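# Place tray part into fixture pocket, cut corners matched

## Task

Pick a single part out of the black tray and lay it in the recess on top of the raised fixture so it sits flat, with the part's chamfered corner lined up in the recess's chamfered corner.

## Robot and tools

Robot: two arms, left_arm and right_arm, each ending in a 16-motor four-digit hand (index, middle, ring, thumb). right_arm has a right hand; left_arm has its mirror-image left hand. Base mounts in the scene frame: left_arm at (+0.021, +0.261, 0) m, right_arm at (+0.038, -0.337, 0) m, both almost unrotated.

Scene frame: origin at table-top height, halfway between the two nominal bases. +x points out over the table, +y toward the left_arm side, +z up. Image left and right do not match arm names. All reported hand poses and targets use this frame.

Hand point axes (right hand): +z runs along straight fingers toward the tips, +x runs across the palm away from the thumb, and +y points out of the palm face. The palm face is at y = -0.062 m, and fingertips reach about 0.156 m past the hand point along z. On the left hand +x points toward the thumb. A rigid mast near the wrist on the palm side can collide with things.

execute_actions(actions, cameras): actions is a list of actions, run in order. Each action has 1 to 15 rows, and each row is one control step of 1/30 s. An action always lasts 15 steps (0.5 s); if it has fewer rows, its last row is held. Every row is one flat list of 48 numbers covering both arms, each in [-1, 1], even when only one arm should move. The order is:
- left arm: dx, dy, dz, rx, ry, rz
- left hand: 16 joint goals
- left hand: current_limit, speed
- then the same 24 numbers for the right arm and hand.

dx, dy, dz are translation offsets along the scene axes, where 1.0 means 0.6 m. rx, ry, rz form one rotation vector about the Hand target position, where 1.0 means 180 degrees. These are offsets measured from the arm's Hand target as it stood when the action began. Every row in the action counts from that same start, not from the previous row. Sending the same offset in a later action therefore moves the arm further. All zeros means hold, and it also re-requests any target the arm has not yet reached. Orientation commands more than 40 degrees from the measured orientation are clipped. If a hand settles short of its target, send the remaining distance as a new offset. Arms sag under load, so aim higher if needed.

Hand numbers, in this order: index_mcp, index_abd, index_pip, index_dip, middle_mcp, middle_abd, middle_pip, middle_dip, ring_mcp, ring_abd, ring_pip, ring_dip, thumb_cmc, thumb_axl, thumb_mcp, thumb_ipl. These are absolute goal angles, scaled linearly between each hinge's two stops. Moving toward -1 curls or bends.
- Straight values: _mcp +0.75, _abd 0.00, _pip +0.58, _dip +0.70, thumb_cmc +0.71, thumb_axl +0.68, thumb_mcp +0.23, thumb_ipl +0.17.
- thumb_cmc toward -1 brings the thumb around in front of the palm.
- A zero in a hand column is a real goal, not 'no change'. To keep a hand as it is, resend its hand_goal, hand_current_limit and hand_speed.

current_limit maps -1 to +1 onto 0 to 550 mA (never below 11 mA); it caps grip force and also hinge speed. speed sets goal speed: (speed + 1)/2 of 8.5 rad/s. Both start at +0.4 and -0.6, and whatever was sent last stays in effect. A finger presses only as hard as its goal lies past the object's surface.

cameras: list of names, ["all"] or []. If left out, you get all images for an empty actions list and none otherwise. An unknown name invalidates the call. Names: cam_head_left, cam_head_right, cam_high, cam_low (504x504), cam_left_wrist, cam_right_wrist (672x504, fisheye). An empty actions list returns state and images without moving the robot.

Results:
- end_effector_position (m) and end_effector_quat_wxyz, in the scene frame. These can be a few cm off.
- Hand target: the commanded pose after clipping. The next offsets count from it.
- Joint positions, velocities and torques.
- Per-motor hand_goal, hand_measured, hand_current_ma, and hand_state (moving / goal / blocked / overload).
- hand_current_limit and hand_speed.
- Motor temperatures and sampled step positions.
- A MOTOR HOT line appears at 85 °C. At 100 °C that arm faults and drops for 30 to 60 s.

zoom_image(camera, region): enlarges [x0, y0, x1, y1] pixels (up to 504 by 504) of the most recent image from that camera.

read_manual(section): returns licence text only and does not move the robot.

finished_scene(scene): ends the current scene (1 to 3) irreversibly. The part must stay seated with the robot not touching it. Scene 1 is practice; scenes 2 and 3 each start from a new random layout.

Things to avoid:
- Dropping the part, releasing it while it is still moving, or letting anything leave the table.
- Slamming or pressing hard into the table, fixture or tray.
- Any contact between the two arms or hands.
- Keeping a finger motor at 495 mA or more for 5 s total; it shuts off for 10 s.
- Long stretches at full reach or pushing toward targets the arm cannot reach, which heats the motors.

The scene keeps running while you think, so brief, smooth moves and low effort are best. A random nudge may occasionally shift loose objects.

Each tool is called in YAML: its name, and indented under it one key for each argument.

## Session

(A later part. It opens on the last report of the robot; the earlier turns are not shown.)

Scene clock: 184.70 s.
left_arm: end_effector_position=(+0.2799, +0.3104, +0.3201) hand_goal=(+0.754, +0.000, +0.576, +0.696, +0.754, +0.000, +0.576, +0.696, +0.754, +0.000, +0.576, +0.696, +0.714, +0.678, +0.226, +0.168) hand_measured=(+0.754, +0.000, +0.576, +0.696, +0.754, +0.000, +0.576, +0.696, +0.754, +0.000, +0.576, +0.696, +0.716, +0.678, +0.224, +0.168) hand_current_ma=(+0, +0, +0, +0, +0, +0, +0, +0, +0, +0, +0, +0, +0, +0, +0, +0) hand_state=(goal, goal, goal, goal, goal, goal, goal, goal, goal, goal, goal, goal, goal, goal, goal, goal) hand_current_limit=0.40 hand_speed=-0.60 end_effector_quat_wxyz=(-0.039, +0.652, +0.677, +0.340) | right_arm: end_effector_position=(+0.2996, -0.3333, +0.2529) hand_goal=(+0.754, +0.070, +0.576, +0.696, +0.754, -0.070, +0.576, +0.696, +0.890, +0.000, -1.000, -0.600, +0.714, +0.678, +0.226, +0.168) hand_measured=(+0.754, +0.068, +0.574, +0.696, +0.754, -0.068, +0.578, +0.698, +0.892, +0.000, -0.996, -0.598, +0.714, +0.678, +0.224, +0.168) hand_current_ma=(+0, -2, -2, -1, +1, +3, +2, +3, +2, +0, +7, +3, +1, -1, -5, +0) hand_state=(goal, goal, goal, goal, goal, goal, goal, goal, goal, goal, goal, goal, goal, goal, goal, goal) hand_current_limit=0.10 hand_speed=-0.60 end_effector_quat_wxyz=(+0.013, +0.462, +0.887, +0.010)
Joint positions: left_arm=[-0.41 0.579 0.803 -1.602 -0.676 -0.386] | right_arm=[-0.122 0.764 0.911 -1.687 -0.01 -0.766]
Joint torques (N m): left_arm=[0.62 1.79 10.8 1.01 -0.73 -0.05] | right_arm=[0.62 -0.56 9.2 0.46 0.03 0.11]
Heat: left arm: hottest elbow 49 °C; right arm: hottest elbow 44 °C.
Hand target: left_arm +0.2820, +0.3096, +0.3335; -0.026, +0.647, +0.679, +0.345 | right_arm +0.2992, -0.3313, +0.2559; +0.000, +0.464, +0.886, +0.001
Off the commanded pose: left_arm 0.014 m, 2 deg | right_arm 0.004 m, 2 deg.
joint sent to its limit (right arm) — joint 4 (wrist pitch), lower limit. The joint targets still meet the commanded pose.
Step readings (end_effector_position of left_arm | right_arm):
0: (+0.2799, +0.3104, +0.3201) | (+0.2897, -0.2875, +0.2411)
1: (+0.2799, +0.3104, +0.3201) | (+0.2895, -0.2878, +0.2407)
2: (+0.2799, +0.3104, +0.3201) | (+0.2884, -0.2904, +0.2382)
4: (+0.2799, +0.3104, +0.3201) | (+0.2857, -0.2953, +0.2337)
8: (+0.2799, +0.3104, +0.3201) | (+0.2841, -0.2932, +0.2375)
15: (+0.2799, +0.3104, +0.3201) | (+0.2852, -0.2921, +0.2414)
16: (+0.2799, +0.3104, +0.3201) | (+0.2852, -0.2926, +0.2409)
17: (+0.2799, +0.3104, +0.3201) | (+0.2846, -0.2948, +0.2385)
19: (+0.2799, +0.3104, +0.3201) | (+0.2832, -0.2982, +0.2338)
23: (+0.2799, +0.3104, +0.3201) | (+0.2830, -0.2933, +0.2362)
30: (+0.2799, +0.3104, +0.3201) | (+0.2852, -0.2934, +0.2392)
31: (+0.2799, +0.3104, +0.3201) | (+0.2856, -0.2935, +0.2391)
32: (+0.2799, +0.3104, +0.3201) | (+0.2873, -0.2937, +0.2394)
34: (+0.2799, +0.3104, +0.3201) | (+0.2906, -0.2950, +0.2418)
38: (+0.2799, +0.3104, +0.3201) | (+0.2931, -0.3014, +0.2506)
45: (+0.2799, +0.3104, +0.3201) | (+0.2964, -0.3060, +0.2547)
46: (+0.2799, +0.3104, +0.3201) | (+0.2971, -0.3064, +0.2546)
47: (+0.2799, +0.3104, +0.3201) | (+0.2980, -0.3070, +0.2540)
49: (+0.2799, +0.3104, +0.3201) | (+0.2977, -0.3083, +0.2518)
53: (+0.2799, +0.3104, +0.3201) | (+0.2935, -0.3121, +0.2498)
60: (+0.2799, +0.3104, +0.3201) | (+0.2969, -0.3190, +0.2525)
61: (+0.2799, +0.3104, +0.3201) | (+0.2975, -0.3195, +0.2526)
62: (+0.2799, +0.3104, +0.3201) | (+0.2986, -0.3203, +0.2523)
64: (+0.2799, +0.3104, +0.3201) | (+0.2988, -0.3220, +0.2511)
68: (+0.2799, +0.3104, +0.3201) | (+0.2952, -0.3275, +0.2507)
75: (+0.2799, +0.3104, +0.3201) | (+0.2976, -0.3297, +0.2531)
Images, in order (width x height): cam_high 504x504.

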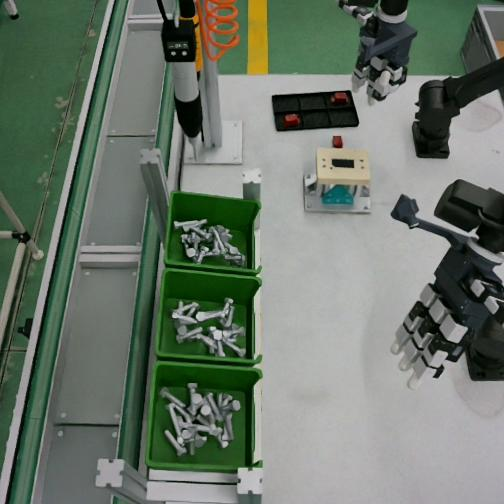

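execute_actions:
  actions:
    - [[0,0,0,0,0,0,0.754,0,0.576,0.696,0.754,0,0.576,0.696,0.754,0,0.576,0.696,0.714,0.678,0.226,0.168,0.4,-0.6,0.0012,-0.021,0,0,0,-0.111,0.754,0.07,0.576,0.696,0.754,-0.07,0.576,0.696,0.89,0,-1,-0.6,0.714,0.678,0.226,0.168,0.1,-0.6]]
    - [[0,0,0,0,0,0,0.754,0,0.576,0.696,0.754,0,0.576,0.696,0.754,0,0.576,0.696,0.714,0.678,0.226,0.168,0.4,-0.6,0.0012,-0.021,0,0,0,-0.111,0.754,0.07,0.576,0.696,0.754,-0.07,0.576,0.696,0.89,0,-1,-0.6,0.714,0.678,0.226,0.168,0.1,-0.6]]
    - [[0,0,0,0,0,0,0.754,0,0.576,0.696,0.754,0,0.576,0.696,0.754,0,0.576,0.696,0.714,0.678,0.226,0.168,0.4,-0.6,0.0012,-0.021,0,0,0,-0.111,0.754,0.07,0.576,0.696,0.754,-0.07,0.576,0.696,0.89,0,-1,-0.6,0.714,0.678,0.226,0.168,0.1,-0.6]]
    - [[0,0,0,0,0,0,0.754,0,0.576,0.696,0.754,0,0.576,0.696,0.754,0,0.576,0.696,0.714,0.678,0.226,0.168,0.4,-0.6,0.0012,-0.021,0,0,0,-0.111,0.754,0.06,0.576,0.696,0.754,-0.06,0.576,0.696,0.89,0,-1,-0.6,0.714,0.678,0.226,0.168,0.1,-0.6]]
    - [[0,0,0,0,0,0,0.754,0,0.576,0.696,0.754,0,0.576,0.696,0.754,0,0.576,0.696,0.714,0.678,0.226,0.168,0.4,-0.6,0.0012,-0.021,0,0,0,-0.111,0.754,0.06,0.576,0.696,0.754,-0.06,0.576,0.696,0.89,0,-1,-0.6,0.714,0.678,0.226,0.168,0.1,-0.6]]
    - [[0,0,0,0,0,0,0.754,0,0.576,0.696,0.754,0,0.576,0.696,0.754,0,0.576,0.696,0.714,0.678,0.226,0.168,0.4,-0.6,0.0012,-0.021,0,0,0,-0.111,0.754,0.06,0.576,0.696,0.754,-0.06,0.576,0.696,0.89,0,-1,-0.6,0.714,0.678,0.226,0.168,0.1,-0.6]]
  cameras: ["cam_high","cam_right_wrist","cam_head_right"]

zoom_image:
  camera: "cam_right_wrist"
  region: [240, 60, 400, 200]

zoom_image:
  camera: "cam_high"
  region: [310, 80, 380, 150]

Scene clock: 192.13 s.
left_arm: end_effector_position=(+0.2799, +0.3104, +0.3201) hand_goal=(+0.754, +0.000, +0.576, +0.696, +0.754, +0.000, +0.576, +0.696, +0.754, +0.000, +0.576, +0.696, +0.714, +0.678, +0.226, +0.168) hand_measured=(+0.754, +0.000, +0.576, +0.696, +0.754, +0.000, +0.576, +0.696, +0.754, +0.000, +0.576, +0.696, +0.716, +0.678, +0.224, +0.168) hand_current_ma=(+0, +0, +0, +0, +0, +0, +0, +0, +0, +0, +0, +0, +0, +0, +0, +0) hand_state=(goal, goal, goal, goal, goal, goal, goal, goal, goal, goal, goal, goal, goal, goal, goal, goal) hand_current_limit=0.40 hand_speed=-0.60 end_effector_quat_wxyz=(-0.039, +0.652, +0.677, +0.340) | right_arm: end_effector_position=(+0.2912, -0.4049, +0.2417) hand_goal=(+0.754, +0.060, +0.576, +0.696, +0.754, -0.060, +0.576, +0.696, +0.890, +0.000, -1.000, -0.600, +0.714, +0.678, +0.226, +0.168) hand_measured=(+0.754, +0.062, +0.574, +0.696, +0.754, -0.062, +0.578, +0.698, +0.892, +0.000, -0.996, -0.598, +0.714, +0.678, +0.224, +0.168) hand_current_ma=(+0, +2, -2, -1, +0, -2, +2, +3, +1, +0, +7, +3, +0, -1, -5, +0) hand_state=(goal, goal, goal, goal, goal, goal, goal, goal, goal, goal, goal, goal, goal, goal, goal, goal) hand_current_limit=0.10 hand_speed=-0.60 end_effector_quat_wxyz=(+0.000, +0.998, +0.052, -0.019)
Joint positions: left_arm=[-0.41 0.579 0.803 -1.602 -0.676 -0.386] | right_arm=[0.104 1.057 1.043 -1.595 -0.002 1.537]
Joint torques (N m): left_arm=[0.32 1.55 10.88 1.02 -0.74 -0.05] | right_arm=[-0.97 -3.72 12.27 0.58 0.11 0.09]
Heat: left arm: hottest elbow 49 °C; right arm: hottest elbow 44 °C.
Hand target: left_arm +0.2820, +0.3096, +0.3335; -0.026, +0.647, +0.679, +0.345 | right_arm +0.3036, -0.4068, +0.2559; +0.001, +0.999, +0.042, +0.000
Off the commanded pose: left_arm 0.014 m, 2 deg | right_arm 0.019 m, 3 deg.
Step readings (end_effector_position of left_arm | right_arm):
0: (+0.2799, +0.3104, +0.3201) | (+0.2996, -0.3334, +0.2529)
1: (+0.2799, +0.3104, +0.3201) | (+0.2998, -0.3335, +0.2529)
2: (+0.2799, +0.3104, +0.3201) | (+0.3002, -0.3344, +0.2528)
4: (+0.2799, +0.3104, +0.3201) | (+0.3005, -0.3355, +0.2519)
8: (+0.2799, +0.3104, +0.3201) | (+0.2988, -0.3379, +0.2511)
15: (+0.2799, +0.3104, +0.3201) | (+0.2995, -0.3413, +0.2516)
16: (+0.2799, +0.3104, +0.3201) | (+0.2996, -0.3420, +0.2516)
17: (+0.2799, +0.3104, +0.3201) | (+0.2997, -0.3429, +0.2516)
19: (+0.2799, +0.3104, +0.3201) | (+0.2998, -0.3447, +0.2516)
23: (+0.2799, +0.3104, +0.3201) | (+0.2988, -0.3482, +0.2512)
30: (+0.2799, +0.3104, +0.3201) | (+0.2971, -0.3534, +0.2495)
31: (+0.2799, +0.3104, +0.3201) | (+0.2970, -0.3541, +0.2488)
32: (+0.2799, +0.3104, +0.3201) | (+0.2967, -0.3550, +0.2479)
34: (+0.2799, +0.3104, +0.3201) | (+0.2955, -0.3572, +0.2446)
38: (+0.2799, +0.3104, +0.3201) | (+0.2941, -0.3615, +0.2374)
45: (+0.2799, +0.3104, +0.3201) | (+0.2933, -0.3678, +0.2370)
46: (+0.2799, +0.3104, +0.3201) | (+0.2929, -0.3686, +0.2374)
47: (+0.2799, +0.3104, +0.3201) | (+0.2921, -0.3694, +0.2376)
49: (+0.2799, +0.3104, +0.3201) | (+0.2909, -0.3720, +0.2383)
53: (+0.2799, +0.3104, +0.3201) | (+0.2933, -0.3771, +0.2389)
60: (+0.2799, +0.3104, +0.3201) | (+0.2912, -0.3828, +0.2377)
61: (+0.2799, +0.3104, +0.3201) | (+0.2906, -0.3834, +0.2380)
62: (+0.2799, +0.3104, +0.3201) | (+0.2897, -0.3840, +0.2382)
64: (+0.2799, +0.3104, +0.3201) | (+0.2906, -0.3845, +0.2395)
68: (+0.2799, +0.3104, +0.3201) | (+0.2962, -0.3873, +0.2407)
75: (+0.2799, +0.3104, +0.3201) | (+0.2929, -0.3919, +0.2390)
76: (+0.2799, +0.3104, +0.3201) | (+0.2921, -0.3923, +0.2394)
77: (+0.2799, +0.3104, +0.3201) | (+0.2911, -0.3927, +0.2397)
79: (+0.2799, +0.3104, +0.3201) | (+0.2915, -0.3956, +0.2412)
83: (+0.2799, +0.3104, +0.3201) | (+0.2971, -0.4024, +0.2425)
90: (+0.2799, +0.3104, +0.3201) | (+0.2936, -0.4049, +0.2405)
camera_calibration:
cam_right_wrist: T_world_to_cam=[[-0.686977, -0.724666, 0.0540609, -0.0782324], [-0.441853, 0.475616, 0.760628, 0.0867476], [-0.576913, 0.498647, -0.646933, 0.647997], [0, 0, 0, 1]] pos_world=[0.358424, -0.421073, 0.357457]
Images, in order (width x height): cam_head_right 504x504, cam_high 504x504, cam_right_wrist 672x504.

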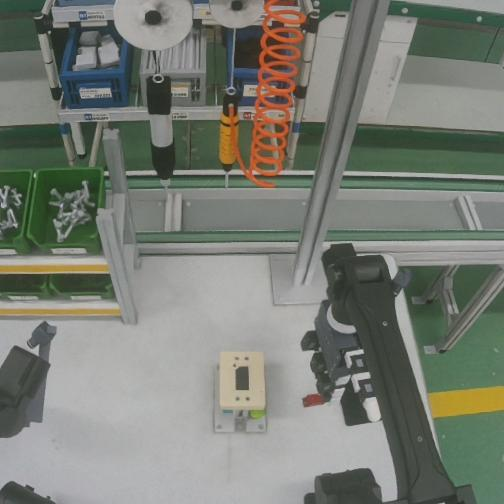

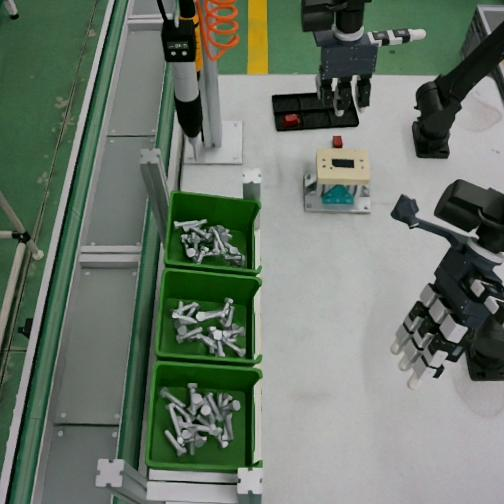

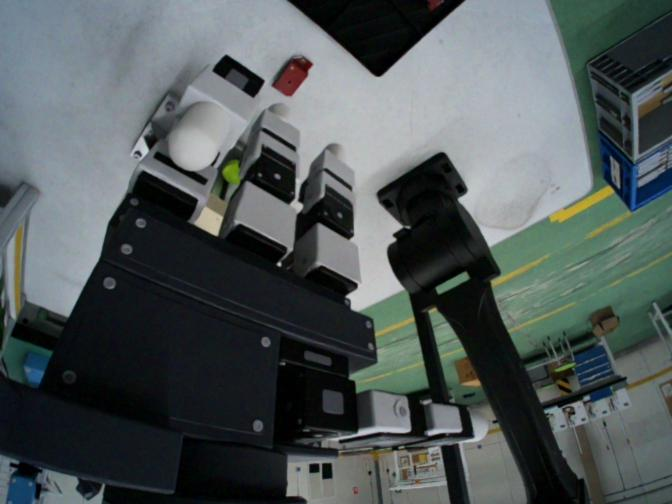

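Scaled by 3.150 from the camera's 672x504 image, which has a finer 960x720 frame.

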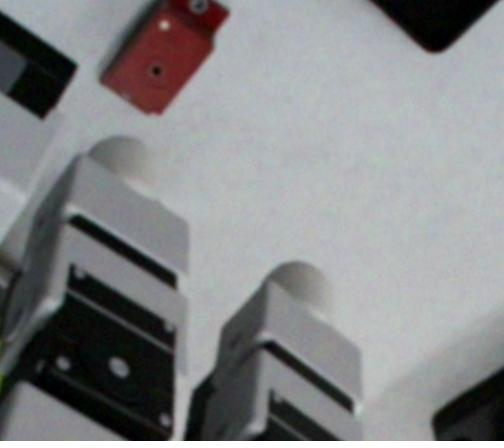

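Scaled by 7.200 from the camera's 504x504 image, which has a finer 720x720 frame.

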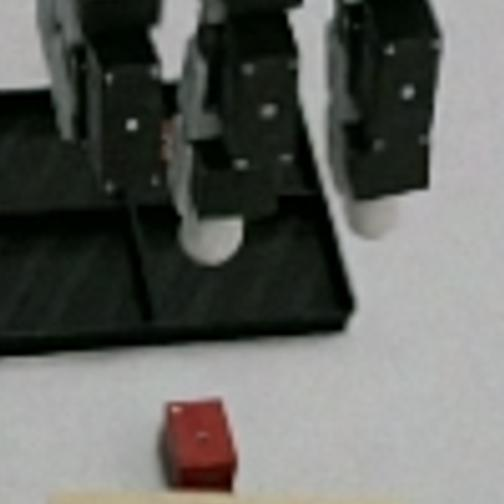

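execute_actions:
  actions:
    - [[0,0,0,0,0,0,0.754,0,0.576,0.696,0.754,0,0.576,0.696,0.754,0,0.576,0.696,0.714,0.678,0.226,0.168,0.4,-0.6,0.0033,0.001,-0.0455,0,0,0,0.754,0.03,0.576,0.696,0.754,-0.03,0.576,0.696,0.89,0,-1,-0.6,0.714,0.678,0.226,0.168,0.1,-0.6]]
    - [[0,0,0,0,0,0,0.754,0,0.576,0.696,0.754,0,0.576,0.696,0.754,0,0.576,0.696,0.714,0.678,0.226,0.168,0.4,-0.6,0.0033,0.001,-0.0455,0,0,0,0.754,0.03,0.576,0.696,0.754,-0.03,0.576,0.696,0.89,0,-1,-0.6,0.714,0.678,0.226,0.168,0.1,-0.6]]
    - [[0,0,0,0,0,0,0.754,0,0.576,0.696,0.754,0,0.576,0.696,0.754,0,0.576,0.696,0.714,0.678,0.226,0.168,0.4,-0.6,0.0033,0.001,-0.0455,0,0,0,0.754,0.03,0.576,0.696,0.754,-0.03,0.576,0.696,0.89,0,-1,-0.6,0.714,0.678,0.226,0.168,0.1,-0.6]]
  cameras: ["cam_high","cam_right_wrist"]

zoom_image:
  camera: "cam_right_wrist"
  region: [260, 70, 360, 170]

zoom_image:
  camera: "cam_high"
  region: [310, 100, 370, 160]

Scene clock: 201.57 s.
left_arm: end_effector_position=(+0.2799, +0.3104, +0.3201) hand_goal=(+0.754, +0.000, +0.576, +0.696, +0.754, +0.000, +0.576, +0.696, +0.754, +0.000, +0.576, +0.696, +0.714, +0.678, +0.226, +0.168) hand_measured=(+0.754, +0.000, +0.576, +0.696, +0.754, +0.000, +0.576, +0.696, +0.754, +0.000, +0.576, +0.696, +0.716, +0.678, +0.224, +0.168) hand_current_ma=(+0, +0, +0, +0, +0, +0, +0, +0, +0, +0, +0, +0, +0, +0, +0, +0) hand_state=(goal, goal, goal, goal, goal, goal, goal, goal, goal, goal, goal, goal, goal, goal, goal, goal) hand_current_limit=0.40 hand_speed=-0.60 end_effector_quat_wxyz=(-0.039, +0.652, +0.677, +0.340) | right_arm: end_effector_position=(+0.3062, -0.4039, +0.1747) hand_goal=(+0.754, +0.030, +0.576, +0.696, +0.754, -0.030, +0.576, +0.696, +0.890, +0.000, -1.000, -0.600, +0.714, +0.678, +0.226, +0.168) hand_measured=(+0.754, +0.032, +0.574, +0.696, +0.754, -0.032, +0.578, +0.698, +0.892, +0.000, -0.996, -0.598, +0.714, +0.678, +0.224, +0.168) hand_current_ma=(+0, +2, -2, -1, +0, -3, +2, +3, +1, +0, +7, +3, +0, -1, -5, +0) hand_state=(goal, goal, goal, goal, goal, goal, goal, goal, goal, goal, goal, goal, goal, goal, goal, goal) hand_current_limit=0.10 hand_speed=-0.60 end_effector_quat_wxyz=(+0.000, +0.999, +0.049, -0.001)
Joint positions: left_arm=[-0.41 0.579 0.803 -1.602 -0.676 -0.386] | right_arm=[0.104 1.097 0.896 -1.373 0 1.545]
Joint torques (N m): left_arm=[0.26 1.32 10.86 0.98 -0.74 -0.03] | right_arm=[-0.38 -4.07 8.77 0.75 0.11 0.11]
Heat: left arm: hottest elbow 49 °C; right arm: hottest elbow 45 °C.
Hand target: left_arm +0.2820, +0.3096, +0.3335; -0.026, +0.647, +0.679, +0.345 | right_arm +0.3094, -0.4050, +0.1740; +0.001, +0.999, +0.042, +0.000
Off the commanded pose: left_arm 0.014 m, 2 deg | right_arm 0.004 m, 1 deg.
Step readings (end_effector_position of left_arm | right_arm):
0: (+0.2799, +0.3104, +0.3201) | (+0.2912, -0.4049, +0.2417)
1: (+0.2799, +0.3104, +0.3201) | (+0.2913, -0.4049, +0.2417)
2: (+0.2799, +0.3104, +0.3201) | (+0.2922, -0.4048, +0.2416)
4: (+0.2799, +0.3104, +0.3201) | (+0.2972, -0.4045, +0.2409)
8: (+0.2799, +0.3104, +0.3201) | (+0.3026, -0.4042, +0.2362)
15: (+0.2799, +0.3104, +0.3201) | (+0.3022, -0.4043, +0.2303)
16: (+0.2799, +0.3104, +0.3201) | (+0.3023, -0.4043, +0.2300)
17: (+0.2799, +0.3104, +0.3201) | (+0.3031, -0.4042, +0.2288)
19: (+0.2799, +0.3104, +0.3201) | (+0.3046, -0.4041, +0.2221)
23: (+0.2799, +0.3104, +0.3201) | (+0.3020, -0.4042, +0.2069)
30: (+0.2799, +0.3104, +0.3201) | (+0.3040, -0.4041, +0.2019)
31: (+0.2799, +0.3104, +0.3201) | (+0.3042, -0.4041, +0.2018)
32: (+0.2799, +0.3104, +0.3201) | (+0.3050, -0.4040, +0.2007)
34: (+0.2799, +0.3104, +0.3201) | (+0.3067, -0.4039, +0.1946)
38: (+0.2799, +0.3104, +0.3201) | (+0.3044, -0.4040, +0.1803)
45: (+0.2799, +0.3104, +0.3201) | (+0.3059, -0.4039, +0.1748)
camera_calibration:
cam_right_wrist: T_world_to_cam=[[-0.693708, -0.719683, 0.0287227, -0.0550364], [-0.465069, 0.478021, 0.745122, 0.15463], [-0.549982, 0.503539, -0.666309, 0.609936], [0, 0, 0, 1]] pos_world=[0.369188, -0.420652, 0.292768]
Images, in order (width x height): cam_high 504x504, cam_right_wrist 672x504.

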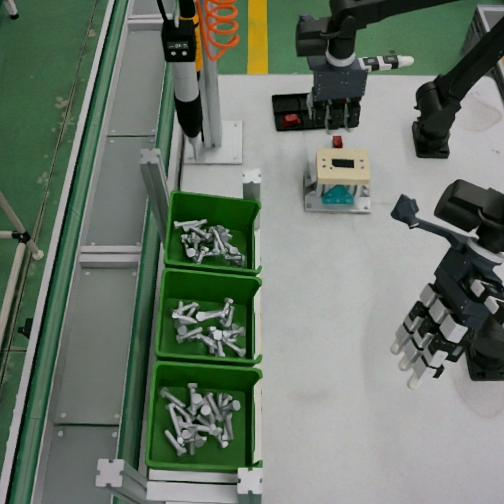

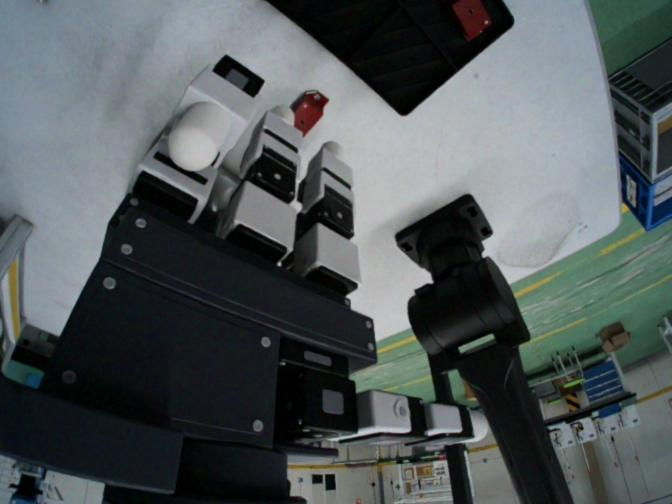

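Scaled by 5.040 from the camera's 672x504 image, which has a finer 960x720 frame.

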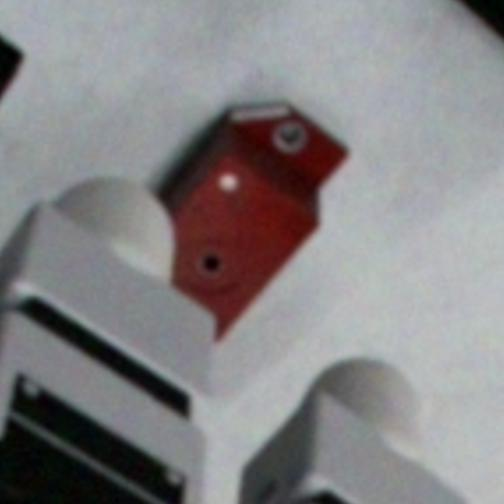

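Scaled by 8.400 from the camera's 504x504 image, which has a finer 720x720 frame.

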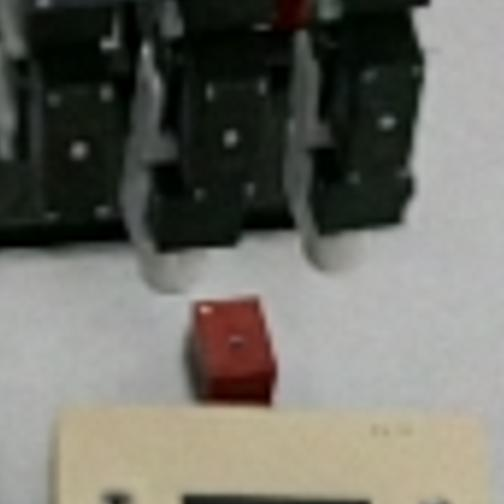

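execute_actions:
  actions:
    - [[0,0,0,0,0,0,0.754,0,0.576,0.696,0.754,0,0.576,0.696,0.754,0,0.576,0.696,0.714,0.678,0.226,0.168,0.4,-0.6,0.0055,0.015,-0.037,0,0,0,0.754,0.03,0.576,0.696,0.754,-0.03,0.576,0.696,0.89,0,-1,-0.6,0.714,0.678,0.226,0.168,0.1,-0.6]]
  cameras: ["cam_high","cam_right_wrist"]

zoom_image:
  camera: "cam_right_wrist"
  region: [260, 70, 360, 170]

zoom_image:
  camera: "cam_high"
  region: [310, 110, 360, 160]

Scene clock: 211.13 s.
left_arm: end_effector_position=(+0.2799, +0.3104, +0.3201) hand_goal=(+0.754, +0.000, +0.576, +0.696, +0.754, +0.000, +0.576, +0.696, +0.754, +0.000, +0.576, +0.696, +0.714, +0.678, +0.226, +0.168) hand_measured=(+0.754, +0.000, +0.576, +0.696, +0.754, +0.000, +0.576, +0.696, +0.754, +0.000, +0.576, +0.696, +0.716, +0.678, +0.224, +0.168) hand_current_ma=(+0, +0, +0, +0, +0, +0, +0, +0, +0, +0, +0, +0, +0, +0, +0, +0) hand_state=(goal, goal, goal, goal, goal, goal, goal, goal, goal, goal, goal, goal, goal, goal, goal, goal) hand_current_limit=0.40 hand_speed=-0.60 end_effector_quat_wxyz=(-0.039, +0.652, +0.677, +0.340) | right_arm: end_effector_position=(+0.3089, -0.3992, +0.1529) hand_goal=(+0.754, +0.030, +0.576, +0.696, +0.754, -0.030, +0.576, +0.696, +0.890, +0.000, -1.000, -0.600, +0.714, +0.678, +0.226, +0.168) hand_measured=(+0.754, +0.032, +0.574, +0.696, +0.754, -0.032, +0.578, +0.698, +0.892, +0.000, -0.996, -0.598, +0.714, +0.678, +0.224, +0.168) hand_current_ma=(+0, +2, -2, -1, +0, -3, +2, +3, +1, +0, +7, +3, +0, -1, -5, +0) hand_state=(goal, goal, goal, goal, goal, goal, goal, goal, goal, goal, goal, goal, goal, goal, goal, goal) hand_current_limit=0.10 hand_speed=-0.60 end_effector_quat_wxyz=(+0.000, +0.999, +0.042, -0.001)
Joint positions: left_arm=[-0.41 0.579 0.803 -1.602 -0.676 -0.386] | right_arm=[0.119 1.124 0.856 -1.305 0 1.574]
Joint torques (N m): left_arm=[0.62 1.73 10.81 0.94 -0.75 -0.06] | right_arm=[0.62 -4.37 8.58 0.77 0.11 0.15]
Heat: left arm: hottest elbow 49 °C; right arm: hottest elbow 44 °C.
Hand target: left_arm +0.2820, +0.3096, +0.3335; -0.026, +0.647, +0.679, +0.345 | right_arm +0.3128, -0.3961, +0.1519; +0.001, +0.999, +0.042, +0.001
Off the commanded pose: left_arm 0.014 m, 2 deg | right_arm 0.005 m, 0 deg.
Step readings (end_effector_position of left_arm | right_arm):
0: (+0.2799, +0.3104, +0.3201) | (+0.3063, -0.4039, +0.1747)
1: (+0.2799, +0.3104, +0.3201) | (+0.3064, -0.4039, +0.1747)
2: (+0.2799, +0.3104, +0.3201) | (+0.3069, -0.4038, +0.1739)
4: (+0.2799, +0.3104, +0.3201) | (+0.3086, -0.4033, +0.1697)
8: (+0.2799, +0.3104, +0.3201) | (+0.3082, -0.4008, +0.1582)
15: (+0.2799, +0.3104, +0.3201) | (+0.3088, -0.3992, +0.1529)
camera_calibration:
cam_right_wrist: T_world_to_cam=[[-0.704096, -0.709538, 0.0283594, -0.0418551], [-0.458728, 0.484969, 0.744562, 0.170813], [-0.542049, 0.511234, -0.66695, 0.595186], [0, 0, 0, 1]] pos_world=[0.371507, -0.416816, 0.270966]
Images, in order (width x height): cam_high 504x504, cam_right_wrist 672x504.

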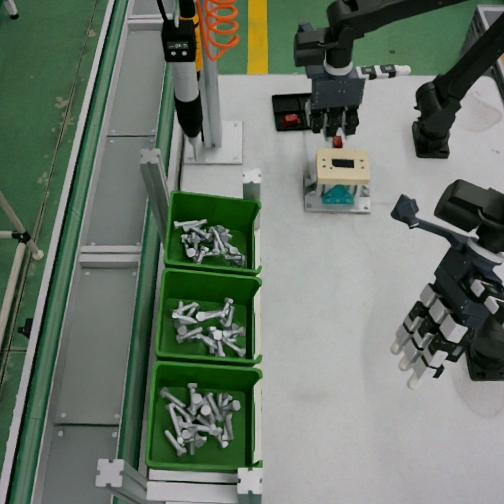

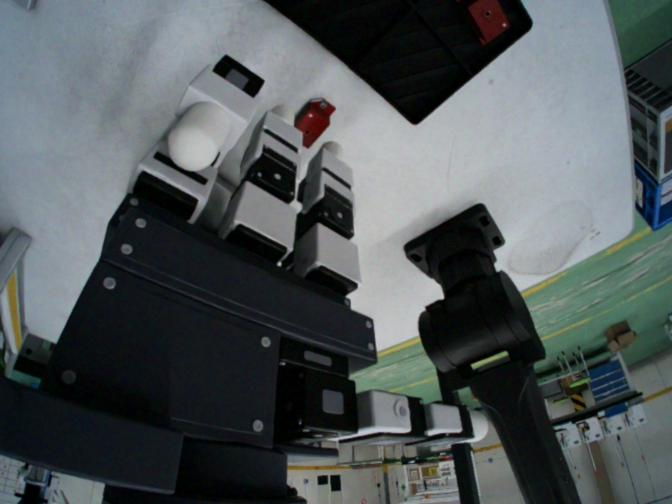

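Scaled by 5.040 from the camera's 672x504 image, which has a finer 960x720 frame.

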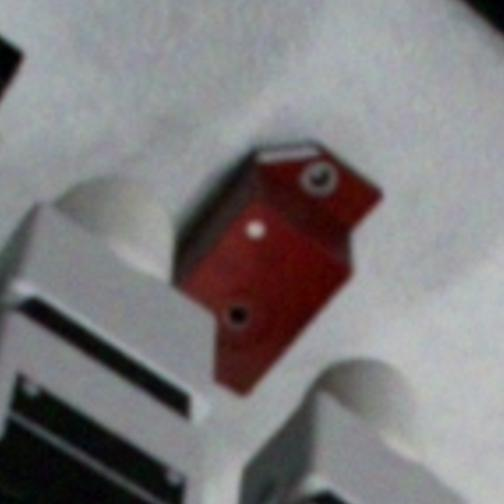

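Scaled by 10.080 from the camera's 504x504 image, which has a finer 720x720 frame.

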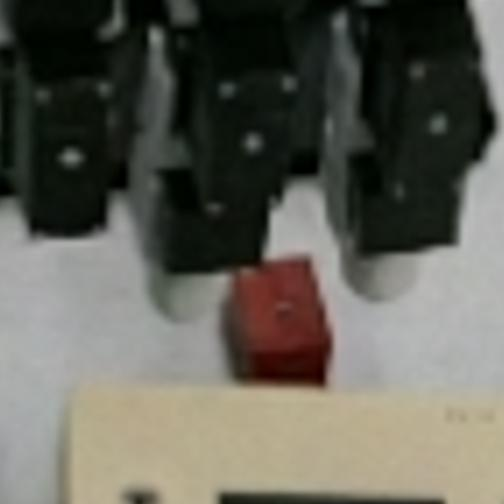

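execute_actions:
  actions:
    - [[0,0,0,0,0,0,0.754,0,0.576,0.696,0.754,0,0.576,0.696,0.754,0,0.576,0.696,0.714,0.678,0.226,0.168,0.4,-0.6,0.0,0.0,-0.021,0,0,0,0.754,0.02,0.576,0.696,0.754,-0.02,0.576,0.696,0.89,0,-1,-0.6,0.714,0.678,0.226,0.168,0.1,-0.6]]
  cameras: ["cam_high","cam_right_wrist"]

zoom_image:
  camera: "cam_right_wrist"
  region: [270, 90, 350, 170]

zoom_image:
  camera: "cam_high"
  region: [310, 110, 360, 160]

Scene clock: 214.47 s.
left_arm: end_effector_position=(+0.2799, +0.3104, +0.3201) hand_goal=(+0.754, +0.000, +0.576, +0.696, +0.754, +0.000, +0.576, +0.696, +0.754, +0.000, +0.576, +0.696, +0.714, +0.678, +0.226, +0.168) hand_measured=(+0.754, +0.000, +0.576, +0.696, +0.754, +0.000, +0.576, +0.696, +0.754, +0.000, +0.576, +0.696, +0.716, +0.678, +0.224, +0.168) hand_current_ma=(+0, +0, +0, +0, +0, +0, +0, +0, +0, +0, +0, +0, +0, +0, +0, +0) hand_state=(goal, goal, goal, goal, goal, goal, goal, goal, goal, goal, goal, goal, goal, goal, goal, goal) hand_current_limit=0.40 hand_speed=-0.60 end_effector_quat_wxyz=(-0.039, +0.652, +0.677, +0.340) | right_arm: end_effector_position=(+0.3094, -0.3991, +0.1414) hand_goal=(+0.754, +0.020, +0.576, +0.696, +0.754, -0.020, +0.576, +0.696, +0.890, +0.000, -1.000, -0.600, +0.714, +0.678, +0.226, +0.168) hand_measured=(+0.754, +0.022, +0.574, +0.696, +0.754, -0.024, +0.578, +0.698, +0.892, +0.000, -0.996, -0.598, +0.714, +0.678, +0.224, +0.168) hand_current_ma=(+0, +3, -2, -1, +0, -3, +2, +3, +1, +0, +7, +3, +0, -1, -5, +0) hand_state=(goal, goal, goal, goal, goal, goal, goal, goal, goal, goal, goal, goal, goal, goal, goal, goal) hand_current_limit=0.10 hand_speed=-0.60 end_effector_quat_wxyz=(+0.000, +0.999, +0.041, +0.001)
Joint positions: left_arm=[-0.41 0.579 0.803 -1.602 -0.676 -0.386] | right_arm=[0.119 1.133 0.831 -1.268 0 1.575]
Joint torques (N m): left_arm=[0.44 1.79 10.76 0.92 -0.76 -0.04] | right_arm=[0.44 -4.25 8.4 0.81 0.11 0.1]
Heat: left arm: hottest elbow 49 °C; right arm: hottest elbow 43 °C.
Hand target: left_arm +0.2820, +0.3096, +0.3335; -0.026, +0.647, +0.679, +0.345 | right_arm +0.3128, -0.3960, +0.1393; +0.001, +0.999, +0.042, +0.001
Off the commanded pose: left_arm 0.014 m, 2 deg | right_arm 0.005 m, 0 deg.
Step readings (end_effector_position of left_arm | right_arm):
0: (+0.2799, +0.3104, +0.3201) | (+0.3089, -0.3992, +0.1529)
1: (+0.2799, +0.3104, +0.3201) | (+0.3090, -0.3992, +0.1529)
2: (+0.2799, +0.3104, +0.3201) | (+0.3094, -0.3991, +0.1524)
4: (+0.2799, +0.3104, +0.3201) | (+0.3102, -0.3991, +0.1498)
8: (+0.2799, +0.3104, +0.3201) | (+0.3090, -0.3992, +0.1439)
15: (+0.2799, +0.3104, +0.3201) | (+0.3092, -0.3991, +0.1414)
camera_calibration:
cam_right_wrist: T_world_to_cam=[[-0.704712, -0.709036, 0.0254562, -0.0403358], [-0.461204, 0.485066, 0.742968, 0.180609], [-0.539139, 0.511838, -0.668842, 0.587308], [0, 0, 0, 1]] pos_world=[0.371514, -0.416814, 0.259657]
Images, in order (width x height): cam_high 504x504, cam_right_wrist 672x504.

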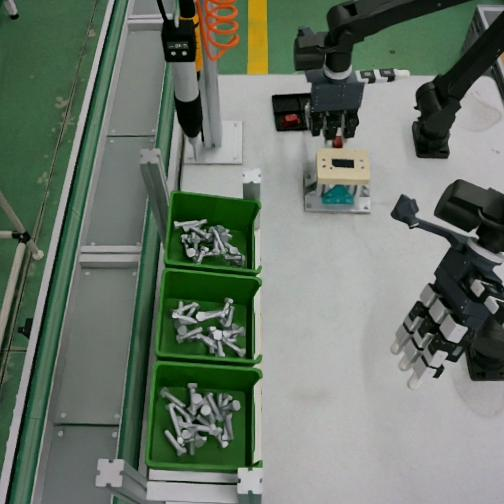

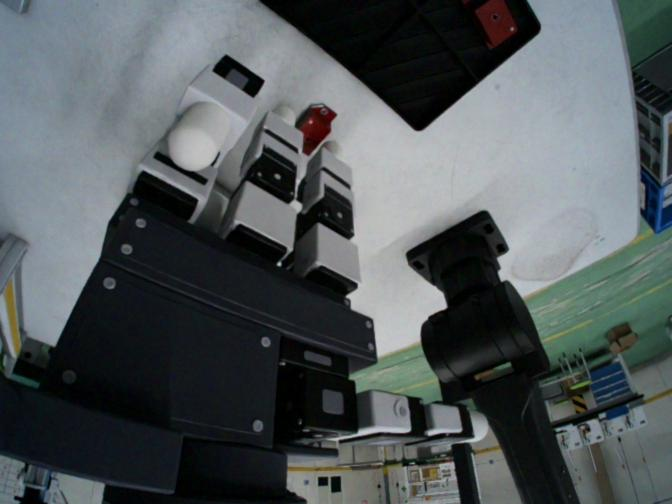

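Scaled by 6.300 from the camera's 672x504 image, which has a finer 960x720 frame.

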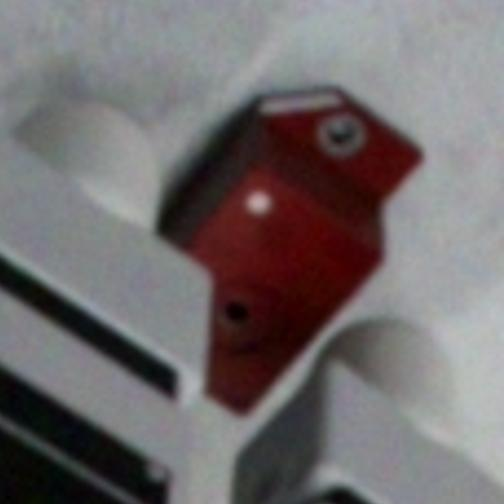

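Scaled by 10.080 from the camera's 504x504 image, which has a finer 720x720 frame.

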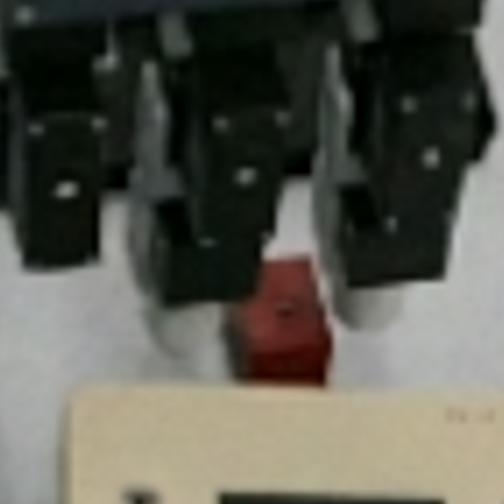

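execute_actions:
  actions:
    - [[0,0,0,0,0,0,0.754,0,0.576,0.696,0.754,0,0.576,0.696,0.754,0,0.576,0.696,0.714,0.678,0.226,0.168,0.4,-0.6,0.0,0.0,-0.0017,0,0,0,0.754,-0.1,0.576,0.696,0.754,0.1,0.576,0.696,0.89,0,-1,-0.6,0.714,0.678,0.226,0.168,0.1,-0.88]]
    - [[0,0,0,0,0,0,0.754,0,0.576,0.696,0.754,0,0.576,0.696,0.754,0,0.576,0.696,0.714,0.678,0.226,0.168,0.4,-0.6,0.0,0.0,0,0,0,0,0.754,-0.2,0.576,0.696,0.754,0.2,0.576,0.696,0.89,0,-1,-0.6,0.714,0.678,0.226,0.168,0.1,-0.88]]
  cameras: ["cam_high","cam_right_wrist"]

zoom_image:
  camera: "cam_right_wrist"
  region: [270, 90, 350, 170]

Scene clock: 221.60 s.
left_arm: end_effector_position=(+0.2799, +0.3104, +0.3201) hand_goal=(+0.754, +0.000, +0.576, +0.696, +0.754, +0.000, +0.576, +0.696, +0.754, +0.000, +0.576, +0.696, +0.714, +0.678, +0.226, +0.168) hand_measured=(+0.754, +0.000, +0.576, +0.696, +0.754, +0.000, +0.576, +0.696, +0.754, +0.000, +0.576, +0.696, +0.716, +0.678, +0.224, +0.168) hand_current_ma=(+0, +0, +0, +0, +0, +0, +0, +0, +0, +0, +0, +0, +0, +0, +0, +0) hand_state=(goal, goal, goal, goal, goal, goal, goal, goal, goal, goal, goal, goal, goal, goal, goal, goal) hand_current_limit=0.40 hand_speed=-0.60 end_effector_quat_wxyz=(-0.039, +0.652, +0.677, +0.340) | right_arm: end_effector_position=(+0.3091, -0.3991, +0.1411) hand_goal=(+0.754, -0.200, +0.576, +0.696, +0.754, +0.200, +0.576, +0.696, +0.890, +0.000, -1.000, -0.600, +0.714, +0.678, +0.226, +0.168) hand_measured=(+0.754, -0.018, +0.574, +0.696, +0.754, +0.030, +0.578, +0.698, +0.892, +0.000, -0.996, -0.598, +0.714, +0.678, +0.224, +0.168) hand_current_ma=(+0, +303, -2, -1, +0, -302, +2, +3, +1, +0, +7, +3, +0, -1, -5, +0) hand_state=(goal, blocked, goal, goal, goal, blocked, goal, goal, goal, goal, goal, goal, goal, goal, goal, goal) hand_current_limit=0.10 hand_speed=-0.88 end_effector_quat_wxyz=(+0.000, +0.999, +0.041, +0.001)
Joint positions: left_arm=[-0.41 0.579 0.803 -1.602 -0.676 -0.386] | right_arm=[0.119 1.133 0.831 -1.268 0 1.575]
Joint torques (N m): left_arm=[0.73 1.73 10.82 0.98 -0.74 -0.05] | right_arm=[0.5 -4.25 8.25 0.95 0.1 0.11]
Heat: left arm: hottest elbow 49 °C; right arm: hottest elbow 43 °C.
Hand target: left_arm +0.2820, +0.3096, +0.3335; -0.026, +0.647, +0.679, +0.345 | right_arm +0.3128, -0.3960, +0.1384; +0.001, +0.999, +0.042, +0.001
Off the commanded pose: left_arm 0.014 m, 2 deg | right_arm 0.006 m, 0 deg.
Step readings (end_effector_position of left_arm | right_arm):
0: (+0.2799, +0.3104, +0.3201) | (+0.3094, -0.3991, +0.1414)
1: (+0.2799, +0.3104, +0.3201) | (+0.3094, -0.3991, +0.1414)
2: (+0.2799, +0.3104, +0.3201) | (+0.3094, -0.3991, +0.1414)
4: (+0.2799, +0.3104, +0.3201) | (+0.3093, -0.3991, +0.1412)
8: (+0.2799, +0.3104, +0.3201) | (+0.3092, -0.3991, +0.1411)
15: (+0.2799, +0.3104, +0.3201) | (+0.3092, -0.3991, +0.1411)
16: (+0.2799, +0.3104, +0.3201) | (+0.3092, -0.3991, +0.1411)
17: (+0.2799, +0.3104, +0.3201) | (+0.3091, -0.3991, +0.1411)
19: (+0.2799, +0.3104, +0.3201) | (+0.3091, -0.3991, +0.1411)
23: (+0.2799, +0.3104, +0.3201) | (+0.3091, -0.3991, +0.1411)
30: (+0.2799, +0.3104, +0.3201) | (+0.3091, -0.3991, +0.1411)
camera_calibration:
cam_right_wrist: T_world_to_cam=[[-0.704989, -0.708741, 0.0260313, -0.0403922], [-0.460425, 0.485289, 0.743305, 0.180454], [-0.539443, 0.512037, -0.668446, 0.587093], [0, 0, 0, 1]] pos_world=[0.371313, -0.416813, 0.259358]
Images, in order (width x height): cam_high 504x504, cam_right_wrist 672x504.

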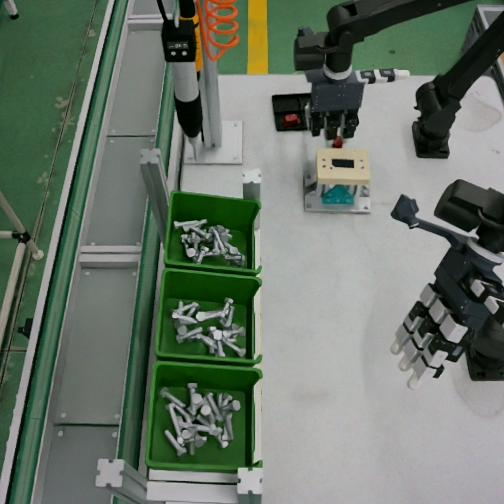

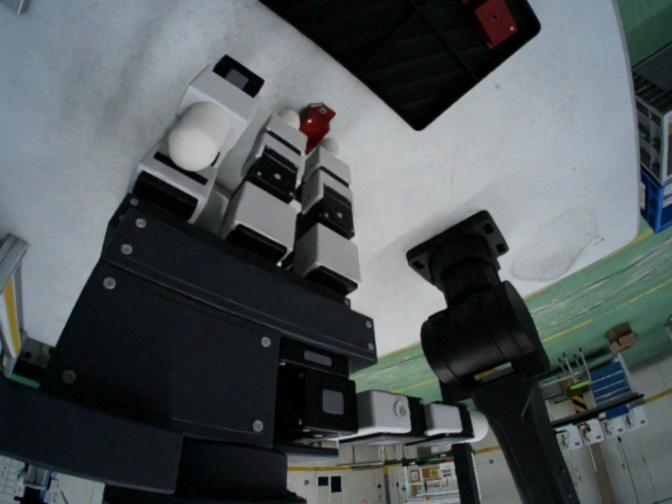

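Scaled by 6.300 from the camera's 672x504 image, which has a finer 960x720 frame.

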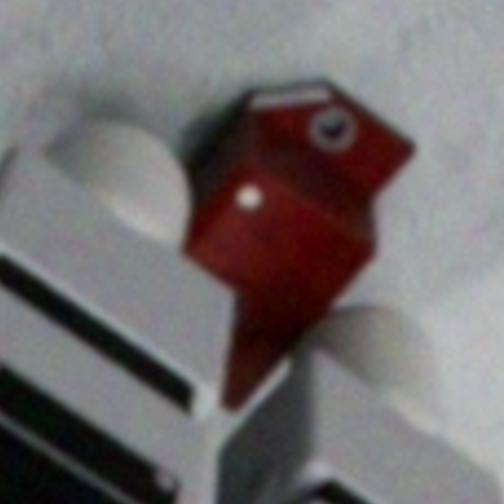

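execute_actions:
  actions:
    - [[0,0,0,0,0,0,0.754,0,0.576,0.696,0.754,0,0.576,0.696,0.754,0,0.576,0.696,0.714,0.678,0.226,0.168,0.4,-0.6,0,0,0.045,0.0027,-0.0221,0,0.754,-0.2,0.576,0.696,0.754,0.2,0.576,0.696,0.89,0,-1,-0.6,0.714,0.678,0.226,0.168,0.1,-0.8]]
    - [[0,0,0,0,0,0,0.754,0,0.576,0.696,0.754,0,0.576,0.696,0.754,0,0.576,0.696,0.714,0.678,0.226,0.168,0.4,-0.6,0,0,0.055,-0.0013,0.0111,0,0.754,-0.2,0.576,0.696,0.754,0.2,0.576,0.696,0.89,0,-1,-0.6,0.714,0.678,0.226,0.168,0.1,-0.8]]
    - [[0,0,0,0,0,0,0.754,0,0.576,0.696,0.754,0,0.576,0.696,0.754,0,0.576,0.696,0.714,0.678,0.226,0.168,0.4,-0.6,0,0,0.06,-0.0014,0.011,0,0.754,-0.2,0.576,0.696,0.754,0.2,0.576,0.696,0.89,0,-1,-0.6,0.714,0.678,0.226,0.168,0.1,-0.8]]
  cameras: ["cam_high","cam_right_wrist"]

zoom_image:
  camera: "cam_right_wrist"
  region: [270, 90, 350, 170]

zoom_image:
  camera: "cam_high"
  region: [300, 80, 370, 150]

Scene clock: 225.93 s.
left_arm: end_effector_position=(+0.2799, +0.3104, +0.3201) hand_goal=(+0.754, +0.000, +0.576, +0.696, +0.754, +0.000, +0.576, +0.696, +0.754, +0.000, +0.576, +0.696, +0.714, +0.678, +0.226, +0.168) hand_measured=(+0.754, +0.000, +0.576, +0.696, +0.754, +0.000, +0.576, +0.696, +0.754, +0.000, +0.576, +0.696, +0.716, +0.678, +0.224, +0.168) hand_current_ma=(+0, +0, +0, +0, +0, +0, +0, +0, +0, +0, +0, +0, +0, +0, +0, +0) hand_state=(goal, goal, goal, goal, goal, goal, goal, goal, goal, goal, goal, goal, goal, goal, goal, goal) hand_current_limit=0.40 hand_speed=-0.60 end_effector_quat_wxyz=(-0.039, +0.652, +0.677, +0.340) | right_arm: end_effector_position=(+0.3011, -0.4000, +0.2194) hand_goal=(+0.754, -0.200, +0.576, +0.696, +0.754, +0.200, +0.576, +0.696, +0.890, +0.000, -1.000, -0.600, +0.714, +0.678, +0.226, +0.168) hand_measured=(+0.754, -0.020, +0.574, +0.696, +0.754, +0.030, +0.578, +0.698, +0.892, +0.000, -0.996, -0.598, +0.714, +0.678, +0.224, +0.168) hand_current_ma=(+0, +303, -2, -1, +0, -302, +2, +3, +1, +0, +7, +3, +0, -1, -5, +0) hand_state=(goal, blocked, goal, goal, goal, blocked, goal, goal, goal, goal, goal, goal, goal, goal, goal, goal) hand_current_limit=0.10 hand_speed=-0.80 end_effector_quat_wxyz=(+0.001, +0.999, +0.041, -0.013)
Joint positions: left_arm=[-0.41 0.579 0.803 -1.602 -0.676 -0.386] | right_arm=[0.119 1.086 1.005 -1.516 0.001 1.575]
Joint torques (N m): left_arm=[0.5 1.73 10.8 0.94 -0.75 -0.07] | right_arm=[0.5 -4.13 12.41 0.12 0.07 0.11]
Heat: left arm: hottest elbow 49 °C; right arm: hottest elbow 43 °C.
Hand target: left_arm +0.2820, +0.3096, +0.3335; -0.026, +0.647, +0.679, +0.345 | right_arm +0.3128, -0.3960, +0.2342; +0.001, +0.999, +0.042, +0.000
Off the commanded pose: left_arm 0.014 m, 2 deg | right_arm 0.019 m, 2 deg.
Step readings (end_effector_position of left_arm | right_arm):
0: (+0.2799, +0.3104, +0.3201) | (+0.3091, -0.3991, +0.1411)
1: (+0.2799, +0.3104, +0.3201) | (+0.3091, -0.3991, +0.1411)
2: (+0.2799, +0.3104, +0.3201) | (+0.3091, -0.3991, +0.1411)
4: (+0.2799, +0.3104, +0.3201) | (+0.3091, -0.3991, +0.1420)
8: (+0.2799, +0.3104, +0.3201) | (+0.3080, -0.3992, +0.1480)
15: (+0.2799, +0.3104, +0.3201) | (+0.3066, -0.3994, +0.1526)
16: (+0.2799, +0.3104, +0.3201) | (+0.3062, -0.3994, +0.1526)
17: (+0.2799, +0.3104, +0.3201) | (+0.3043, -0.3996, +0.1533)
19: (+0.2799, +0.3104, +0.3201) | (+0.2999, -0.3999, +0.1578)
23: (+0.2799, +0.3104, +0.3201) | (+0.2987, -0.4000, +0.1711)
30: (+0.2799, +0.3104, +0.3201) | (+0.3012, -0.3998, +0.1794)
31: (+0.2799, +0.3104, +0.3201) | (+0.3008, -0.3999, +0.1796)
32: (+0.2799, +0.3104, +0.3201) | (+0.2989, -0.4000, +0.1813)
34: (+0.2799, +0.3104, +0.3201) | (+0.2966, -0.4003, +0.1893)
38: (+0.2799, +0.3104, +0.3201) | (+0.3006, -0.4000, +0.2103)
45: (+0.2799, +0.3104, +0.3201) | (+0.3021, -0.3999, +0.2193)
camera_calibration:
cam_right_wrist: T_world_to_cam=[[-0.703949, -0.708642, 0.0477754, -0.0537371], [-0.439706, 0.487643, 0.75423, 0.111245], [-0.557776, 0.509932, -0.65487, 0.637319], [0, 0, 0, 1]] pos_world=[0.366568, -0.417318, 0.336024]
Images, in order (width x height): cam_high 504x504, cam_right_wrist 672x504.

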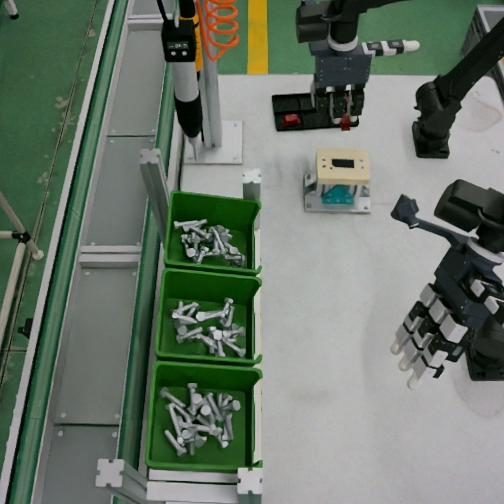

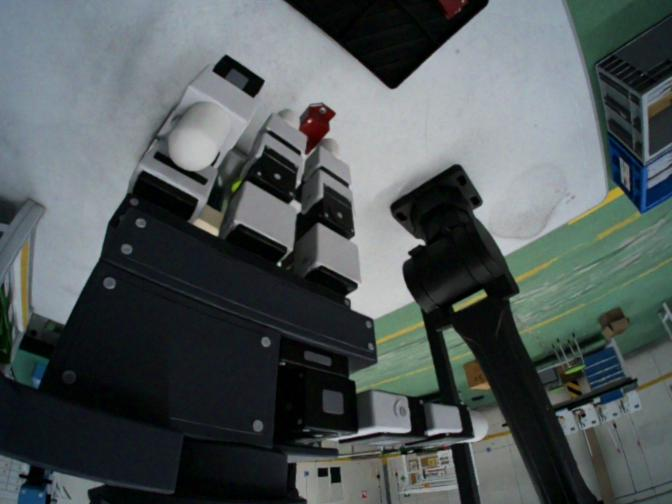

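Scaled by 6.300 from the camera's 672x504 image, which has a finer 960x720 frame.

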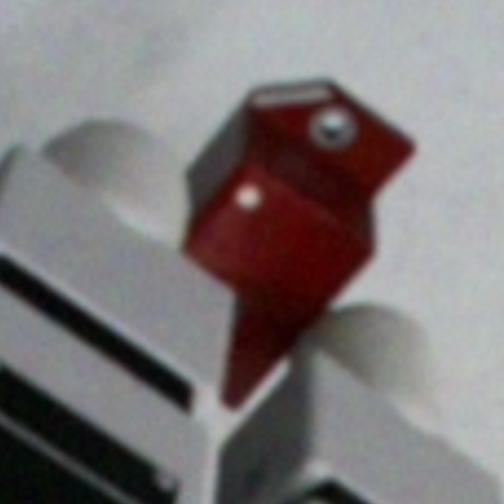

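Scaled by 7.200 from the camera's 504x504 image, which has a finer 720x720 frame.

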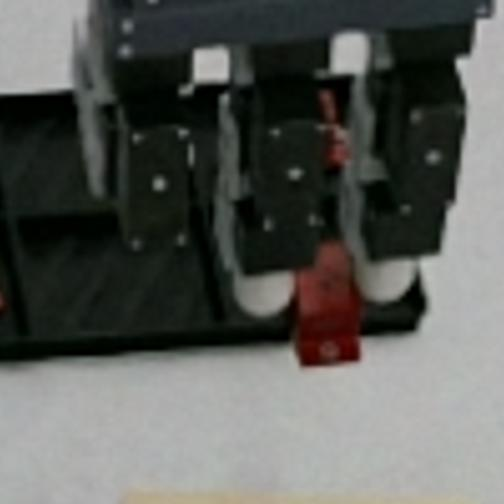

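execute_actions:
  actions:
    - [[0,0,0,0,0,0,0.754,0,0.576,0.696,0.754,0,0.576,0.696,0.754,0,0.576,0.696,0.714,0.678,0.226,0.168,0.4,-0.6,0,0,0.05,0,0,0,0.754,-0.2,0.576,0.696,0.754,0.2,0.576,0.696,0.89,0,-1,-0.6,0.714,0.678,0.226,0.168,0.1,-0.8]]
    - [[0,0,0,0,0,0,0.754,0,0.576,0.696,0.754,0,0.576,0.696,0.754,0,0.576,0.696,0.714,0.678,0.226,0.168,0.4,-0.6,-0.003,0.0357,0.06,-0.0553,-0.0046,0,0.754,-0.2,0.576,0.696,0.754,0.2,0.576,0.696,0.89,0,-1,-0.6,0.714,0.678,0.226,0.168,0.1,-0.8]]
    - [[0,0,0,0,0,0,0.754,0,0.576,0.696,0.754,0,0.576,0.696,0.754,0,0.576,0.696,0.714,0.678,0.226,0.168,0.4,-0.6,-0.003,0.0357,0.06,-0.0553,-0.0046,0,0.754,-0.2,0.576,0.696,0.754,0.2,0.576,0.696,0.89,0,-1,-0.6,0.714,0.678,0.226,0.168,0.1,-0.8]]
  cameras: ["cam_right_wrist","cam_high"]

Scene clock: 240.80 s.
left_arm: end_effector_position=(+0.2799, +0.3104, +0.3201) hand_goal=(+0.754, +0.000, +0.576, +0.696, +0.754, +0.000, +0.576, +0.696, +0.754, +0.000, +0.576, +0.696, +0.714, +0.678, +0.226, +0.168) hand_measured=(+0.754, +0.000, +0.576, +0.696, +0.754, +0.000, +0.576, +0.696, +0.754, +0.000, +0.576, +0.696, +0.716, +0.678, +0.224, +0.168) hand_current_ma=(+0, +0, +0, +0, +0, +0, +0, +0, +0, +0, +0, +0, +0, +0, +0, +0) hand_state=(goal, goal, goal, goal, goal, goal, goal, goal, goal, goal, goal, goal, goal, goal, goal, goal) hand_current_limit=0.40 hand_speed=-0.60 end_effector_quat_wxyz=(-0.039, +0.652, +0.677, +0.340) | right_arm: end_effector_position=(+0.3055, -0.3582, +0.3158) hand_goal=(+0.754, -0.200, +0.576, +0.696, +0.754, +0.200, +0.576, +0.696, +0.890, +0.000, -1.000, -0.600, +0.714, +0.678, +0.226, +0.168) hand_measured=(+0.758, -0.020, +0.578, +0.696, +0.760, +0.030, +0.578, +0.698, +0.892, +0.000, -0.996, -0.598, +0.716, +0.678, +0.222, +0.168) hand_current_ma=(+8, +303, +2, +0, +10, -302, +2, +1, +1, +0, +7, +3, +1, -1, -5, +0) hand_state=(goal, blocked, goal, goal, goal, blocked, goal, goal, goal, goal, goal, goal, goal, goal, goal, goal) hand_current_limit=0.10 hand_speed=-0.80 end_effector_quat_wxyz=(+0.172, +0.983, +0.050, +0.044)
Joint positions: left_arm=[-0.41 0.579 0.803 -1.602 -0.676 -0.386] | right_arm=[0.456 1.104 1.171 -1.682 0.354 1.9]
Joint torques (N m): left_arm=[0.62 1.79 10.82 1.03 -0.75 -0.05] | right_arm=[0.44 -6.24 12.49 -0.1 0.54 0.09]
Heat: left arm: hottest elbow 50 °C; right arm: hottest elbow 46 °C.
Hand target: left_arm +0.2820, +0.3096, +0.3335; -0.026, +0.647, +0.679, +0.345 | right_arm +0.3092, -0.3532, +0.3363; +0.174, +0.984, +0.041, +0.008
Off the commanded pose: left_arm 0.014 m, 2 deg | right_arm 0.021 m, 4 deg.
joint sent to its limit (right arm) — joint 4 (wrist pitch), lower limit. The joint targets are off in orientation, not in position.
Step readings (end_effector_position of left_arm | right_arm):
0: (+0.2799, +0.3104, +0.3201) | (+0.3011, -0.4000, +0.2194)
1: (+0.2799, +0.3104, +0.3201) | (+0.3009, -0.4000, +0.2196)
2: (+0.2799, +0.3104, +0.3201) | (+0.3001, -0.4001, +0.2207)
4: (+0.2799, +0.3104, +0.3201) | (+0.2990, -0.4002, +0.2267)
8: (+0.2799, +0.3104, +0.3201) | (+0.3016, -0.3999, +0.2418)
15: (+0.2799, +0.3104, +0.3201) | (+0.3027, -0.3998, +0.2484)
16: (+0.2799, +0.3104, +0.3201) | (+0.3023, -0.4002, +0.2488)
17: (+0.2799, +0.3104, +0.3201) | (+0.3016, -0.4020, +0.2516)
19: (+0.2799, +0.3104, +0.3201) | (+0.3019, -0.4010, +0.2618)
23: (+0.2799, +0.3104, +0.3201) | (+0.3044, -0.3836, +0.2785)
30: (+0.2799, +0.3104, +0.3201) | (+0.3033, -0.3798, +0.2861)
31: (+0.2799, +0.3104, +0.3201) | (+0.3030, -0.3801, +0.2862)
32: (+0.2799, +0.3104, +0.3201) | (+0.3033, -0.3813, +0.2888)
34: (+0.2799, +0.3104, +0.3201) | (+0.3049, -0.3805, +0.2984)
38: (+0.2799, +0.3104, +0.3201) | (+0.3077, -0.3629, +0.3109)
45: (+0.2799, +0.3104, +0.3201) | (+0.3067, -0.3583, +0.3158)
camera_calibration:
cam_right_wrist: T_world_to_cam=[[-0.702701, -0.6845, 0.194092, -0.0636269], [-0.535359, 0.688372, 0.489423, 0.204862], [-0.468617, 0.240009, -0.850173, 0.619331], [0, 0, 0, 1]] pos_world=[0.355193, -0.333219, 0.438624]
Images, in order (width x height): cam_high 504x504, cam_right_wrist 672x504.

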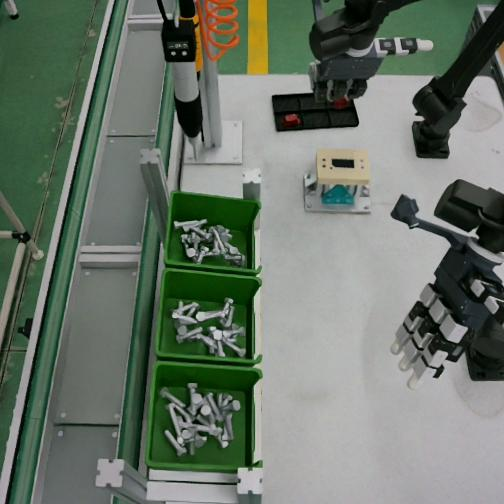

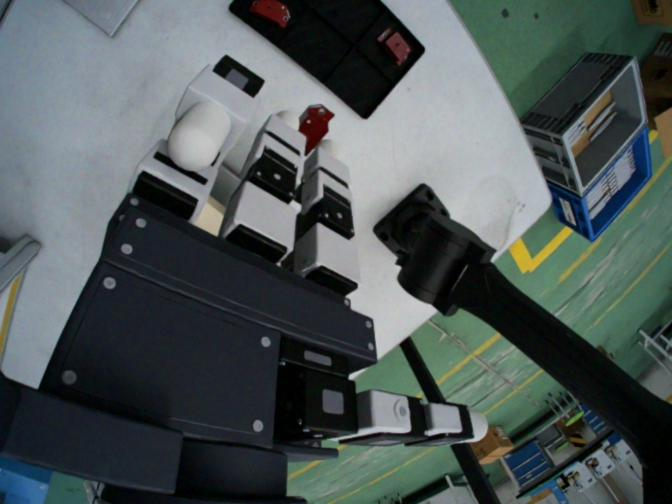

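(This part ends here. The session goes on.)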